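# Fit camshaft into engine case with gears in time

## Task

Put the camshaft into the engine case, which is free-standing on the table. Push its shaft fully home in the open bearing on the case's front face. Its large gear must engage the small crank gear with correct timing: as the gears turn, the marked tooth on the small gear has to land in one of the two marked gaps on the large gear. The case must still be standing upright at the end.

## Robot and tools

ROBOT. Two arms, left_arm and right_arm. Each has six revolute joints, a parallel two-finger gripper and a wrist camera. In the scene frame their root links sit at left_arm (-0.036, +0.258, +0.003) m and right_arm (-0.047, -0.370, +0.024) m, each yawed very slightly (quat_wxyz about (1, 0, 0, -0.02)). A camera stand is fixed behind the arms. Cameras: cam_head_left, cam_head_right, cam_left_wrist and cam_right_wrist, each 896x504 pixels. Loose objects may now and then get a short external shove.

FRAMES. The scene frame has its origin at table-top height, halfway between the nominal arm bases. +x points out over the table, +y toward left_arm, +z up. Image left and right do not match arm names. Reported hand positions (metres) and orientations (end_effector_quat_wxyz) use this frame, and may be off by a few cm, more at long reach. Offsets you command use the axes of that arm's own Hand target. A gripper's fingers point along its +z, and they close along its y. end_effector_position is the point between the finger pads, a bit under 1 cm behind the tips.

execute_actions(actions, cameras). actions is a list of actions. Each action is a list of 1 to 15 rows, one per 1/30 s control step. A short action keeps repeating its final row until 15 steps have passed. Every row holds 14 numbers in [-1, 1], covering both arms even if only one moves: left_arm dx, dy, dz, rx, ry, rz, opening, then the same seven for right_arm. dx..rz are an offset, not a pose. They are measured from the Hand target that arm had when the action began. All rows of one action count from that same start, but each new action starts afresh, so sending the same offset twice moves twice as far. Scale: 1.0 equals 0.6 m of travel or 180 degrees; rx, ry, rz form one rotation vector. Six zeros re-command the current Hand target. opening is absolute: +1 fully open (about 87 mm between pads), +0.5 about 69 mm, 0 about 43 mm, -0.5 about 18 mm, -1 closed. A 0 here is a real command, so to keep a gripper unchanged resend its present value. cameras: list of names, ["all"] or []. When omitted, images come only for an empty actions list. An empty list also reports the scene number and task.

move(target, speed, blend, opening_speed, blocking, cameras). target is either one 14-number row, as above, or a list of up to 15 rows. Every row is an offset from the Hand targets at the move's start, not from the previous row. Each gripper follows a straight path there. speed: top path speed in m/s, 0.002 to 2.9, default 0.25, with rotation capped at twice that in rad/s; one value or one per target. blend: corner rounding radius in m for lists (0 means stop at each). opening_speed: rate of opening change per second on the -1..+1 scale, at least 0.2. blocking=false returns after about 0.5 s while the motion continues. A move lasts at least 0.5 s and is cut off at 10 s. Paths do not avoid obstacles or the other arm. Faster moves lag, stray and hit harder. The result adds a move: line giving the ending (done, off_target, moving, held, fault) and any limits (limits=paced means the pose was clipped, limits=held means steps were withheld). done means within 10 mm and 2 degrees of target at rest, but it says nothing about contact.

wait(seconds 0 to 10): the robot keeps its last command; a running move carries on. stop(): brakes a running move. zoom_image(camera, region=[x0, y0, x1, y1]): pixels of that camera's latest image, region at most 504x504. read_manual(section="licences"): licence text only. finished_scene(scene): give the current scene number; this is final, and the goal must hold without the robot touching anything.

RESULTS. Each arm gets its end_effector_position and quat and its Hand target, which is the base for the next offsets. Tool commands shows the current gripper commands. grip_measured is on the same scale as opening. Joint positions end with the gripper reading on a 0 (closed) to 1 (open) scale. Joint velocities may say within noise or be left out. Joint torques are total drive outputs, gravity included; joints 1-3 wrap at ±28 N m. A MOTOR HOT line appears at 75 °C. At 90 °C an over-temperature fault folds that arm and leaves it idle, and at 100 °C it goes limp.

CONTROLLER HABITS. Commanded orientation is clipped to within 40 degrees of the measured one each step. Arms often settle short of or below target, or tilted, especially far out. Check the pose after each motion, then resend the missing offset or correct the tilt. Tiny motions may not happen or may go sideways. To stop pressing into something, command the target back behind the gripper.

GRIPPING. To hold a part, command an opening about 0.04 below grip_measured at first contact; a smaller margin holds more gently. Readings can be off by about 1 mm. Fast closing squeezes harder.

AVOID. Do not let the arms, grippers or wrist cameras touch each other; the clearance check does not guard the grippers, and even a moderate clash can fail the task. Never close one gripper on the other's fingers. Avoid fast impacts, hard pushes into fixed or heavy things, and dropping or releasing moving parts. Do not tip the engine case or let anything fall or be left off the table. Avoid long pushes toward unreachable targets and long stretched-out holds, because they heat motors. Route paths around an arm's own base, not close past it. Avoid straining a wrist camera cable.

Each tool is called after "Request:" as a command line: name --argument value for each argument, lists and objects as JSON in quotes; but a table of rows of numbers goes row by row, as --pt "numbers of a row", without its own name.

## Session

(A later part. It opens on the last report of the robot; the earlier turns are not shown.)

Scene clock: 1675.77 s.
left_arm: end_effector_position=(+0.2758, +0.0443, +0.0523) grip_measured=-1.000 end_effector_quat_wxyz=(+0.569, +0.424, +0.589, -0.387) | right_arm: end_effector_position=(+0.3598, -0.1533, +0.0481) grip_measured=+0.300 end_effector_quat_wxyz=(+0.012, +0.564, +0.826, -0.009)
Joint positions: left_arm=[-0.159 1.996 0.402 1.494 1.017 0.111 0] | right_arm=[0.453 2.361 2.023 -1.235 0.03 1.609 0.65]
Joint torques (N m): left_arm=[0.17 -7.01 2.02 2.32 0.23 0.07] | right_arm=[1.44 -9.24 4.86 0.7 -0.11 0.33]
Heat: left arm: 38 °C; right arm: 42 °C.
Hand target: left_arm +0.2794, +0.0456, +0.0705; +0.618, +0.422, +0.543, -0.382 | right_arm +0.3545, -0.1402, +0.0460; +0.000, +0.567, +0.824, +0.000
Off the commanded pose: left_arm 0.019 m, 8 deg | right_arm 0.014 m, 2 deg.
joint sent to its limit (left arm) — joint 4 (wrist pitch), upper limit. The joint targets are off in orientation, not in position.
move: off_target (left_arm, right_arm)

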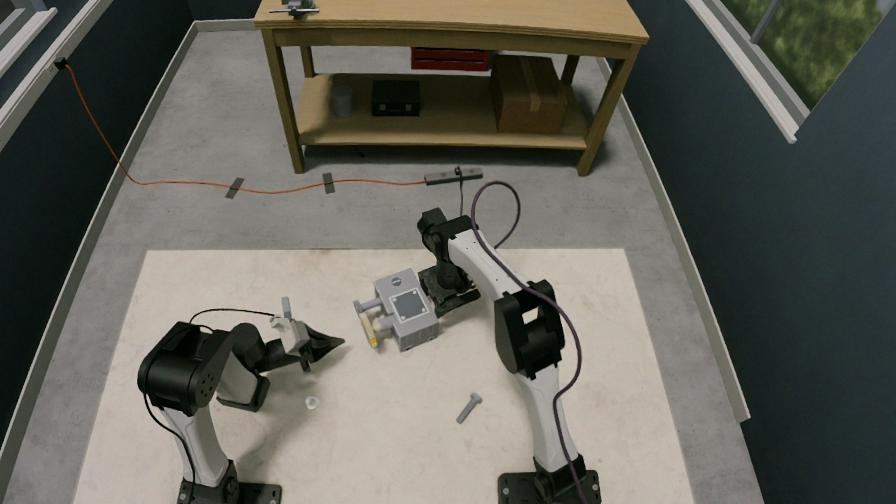

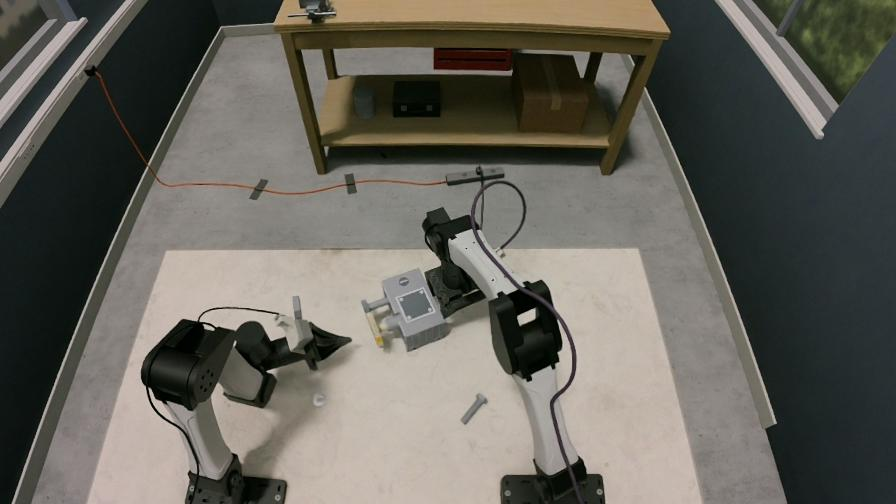

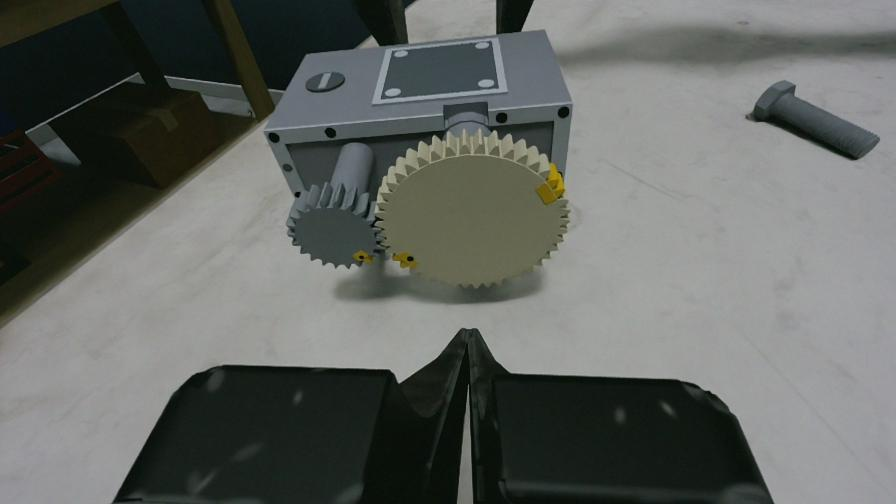

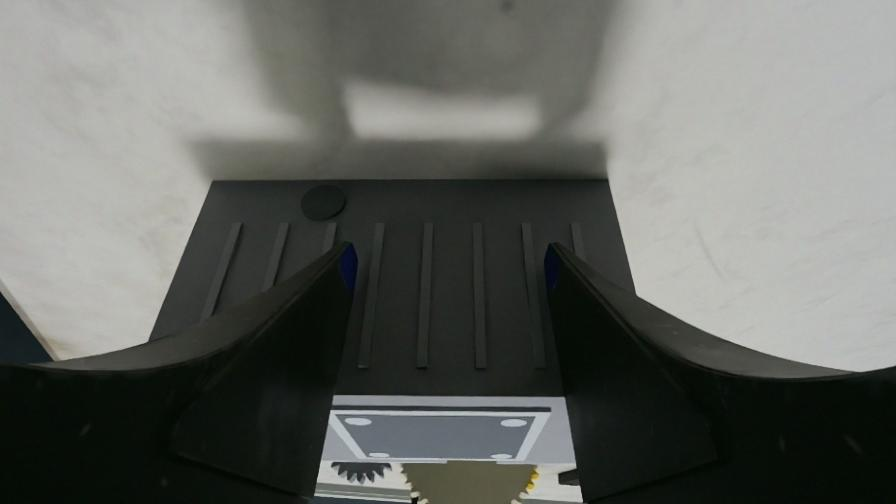

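Request:
move --pt "0 0 -0.04 0 0 0 -1 -0.06 0 0 0 0 0 0.3" --pt "0 0 -0.06 0 0 0 -1 -0.06 0 -0.17 0 0 0 0.3" --speed 0.1 --cameras '["all"]'

Request:
zoom_image --camera "cam_left_wrist" --region '[280, 120, 480, 280]'

Request:
zoom_image --camera "cam_head_left" --region '[345, 260, 445, 360]'

Scene clock: 1694.57 s.
left_arm: end_effector_position=(+0.2633, +0.0775, +0.0529) grip_measured=-1.000 end_effector_quat_wxyz=(+0.568, +0.424, +0.588, -0.390) | right_arm: end_effector_position=(+0.3650, -0.1750, +0.1342) grip_measured=+0.300 end_effector_quat_wxyz=(+0.004, +0.570, +0.822, +0.000)
Joint positions: left_arm=[-0.032 1.958 0.337 1.494 1.147 0.139 0] | right_arm=[0.396 2.366 2.371 -1.572 0.006 1.566 0.65]
Joint torques (N m): left_arm=[0.16 -6.49 1.83 2.23 0.24 0.06] | right_arm=[-0.34 -10.33 8.2 0.45 0.07 -0.03]
Heat: left arm: 38 °C; right arm: 42 °C.
Hand target: left_arm +0.2668, +0.0792, +0.0685; +0.618, +0.422, +0.542, -0.382 | right_arm +0.3674, -0.1738, +0.1480; +0.000, +0.567, +0.824, +0.000
Off the commanded pose: left_arm 0.016 m, 8 deg | right_arm 0.014 m, 1 deg.
joint sent to its limit (left arm) — joint 4 (wrist pitch), upper limit. The joint targets are off in orientation, not in position.
joint sent to its limit (right arm) — joint 4 (wrist pitch), lower limit. The joint targets still meet the commanded pose.
move: off_target (left_arm, right_arm)

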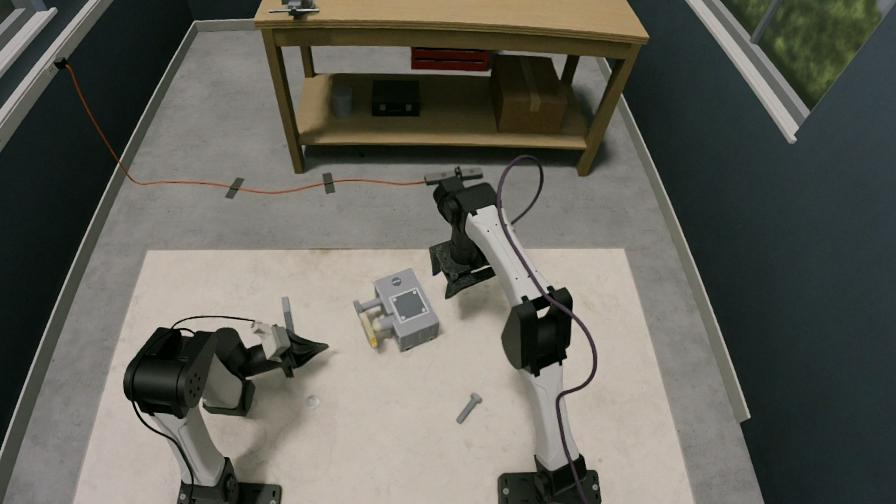

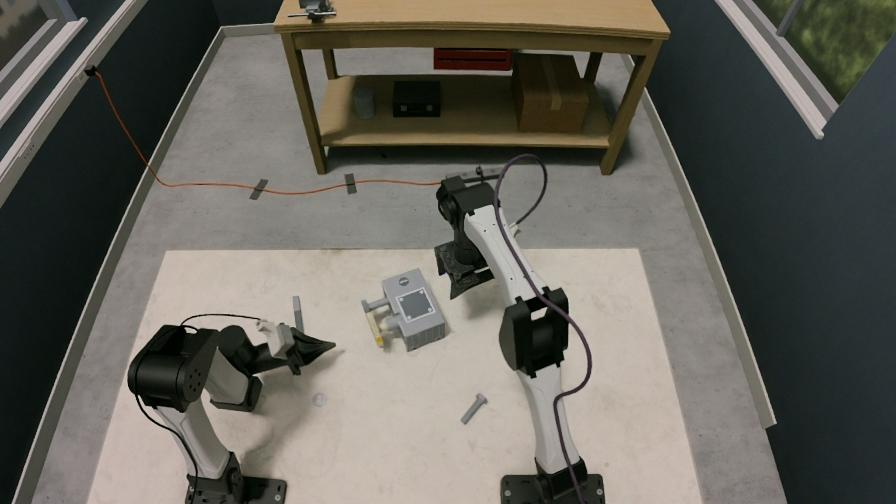

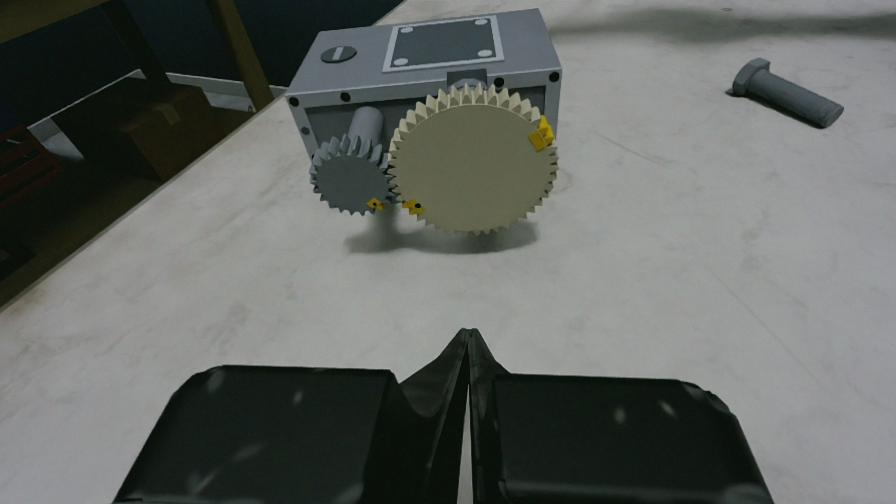

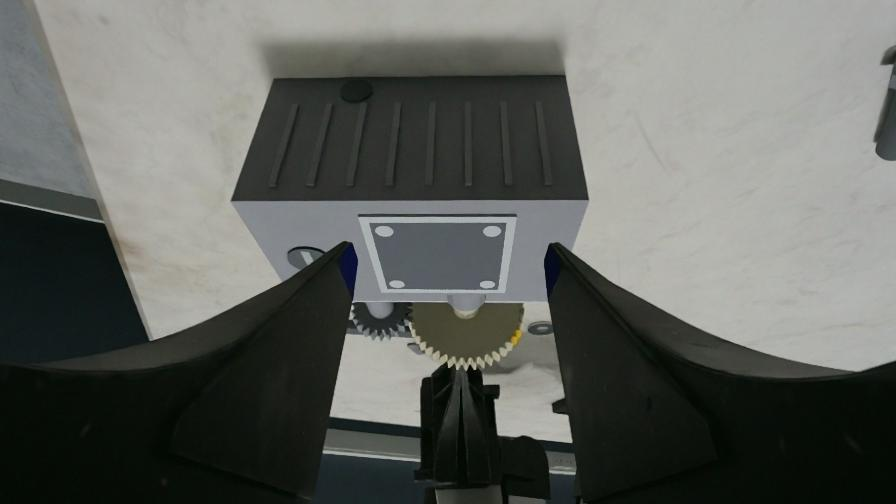

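Scaled by 2.520 from the camera's 896x504 image, which has a finer 1280x720 frame.

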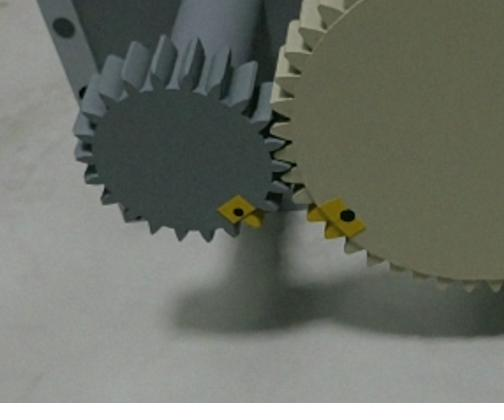

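Scaled by 5.040 from the camera's 896x504 image, which has a finer 1280x720 frame.

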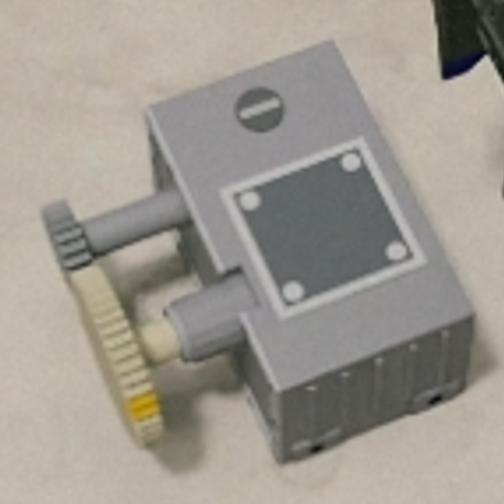

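Request:
zoom_image --camera "cam_right_wrist" --region '[420, 285, 510, 335]'

Request:
zoom_image --camera "cam_head_left" --region '[352, 300, 402, 350]'

Scaled by 5.600 from the camera's 896x504 image, which has a finer 1280x720 frame.

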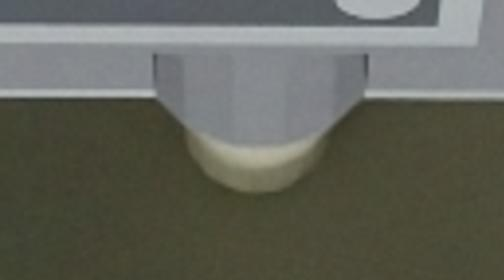

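Scaled by 10.080 from the camera's 896x504 image, which has a finer 1280x720 frame.

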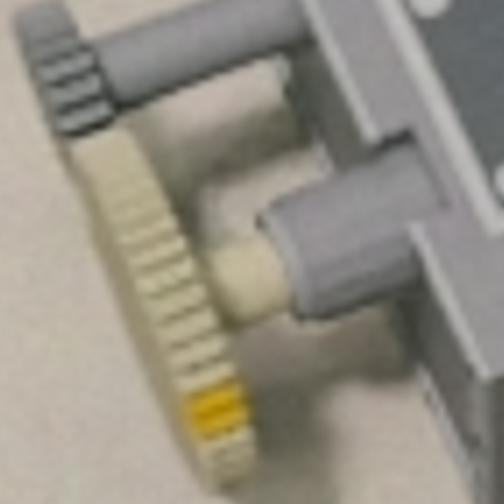

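Request:
finished_scene --scene 1

The scene is finished: the task was done.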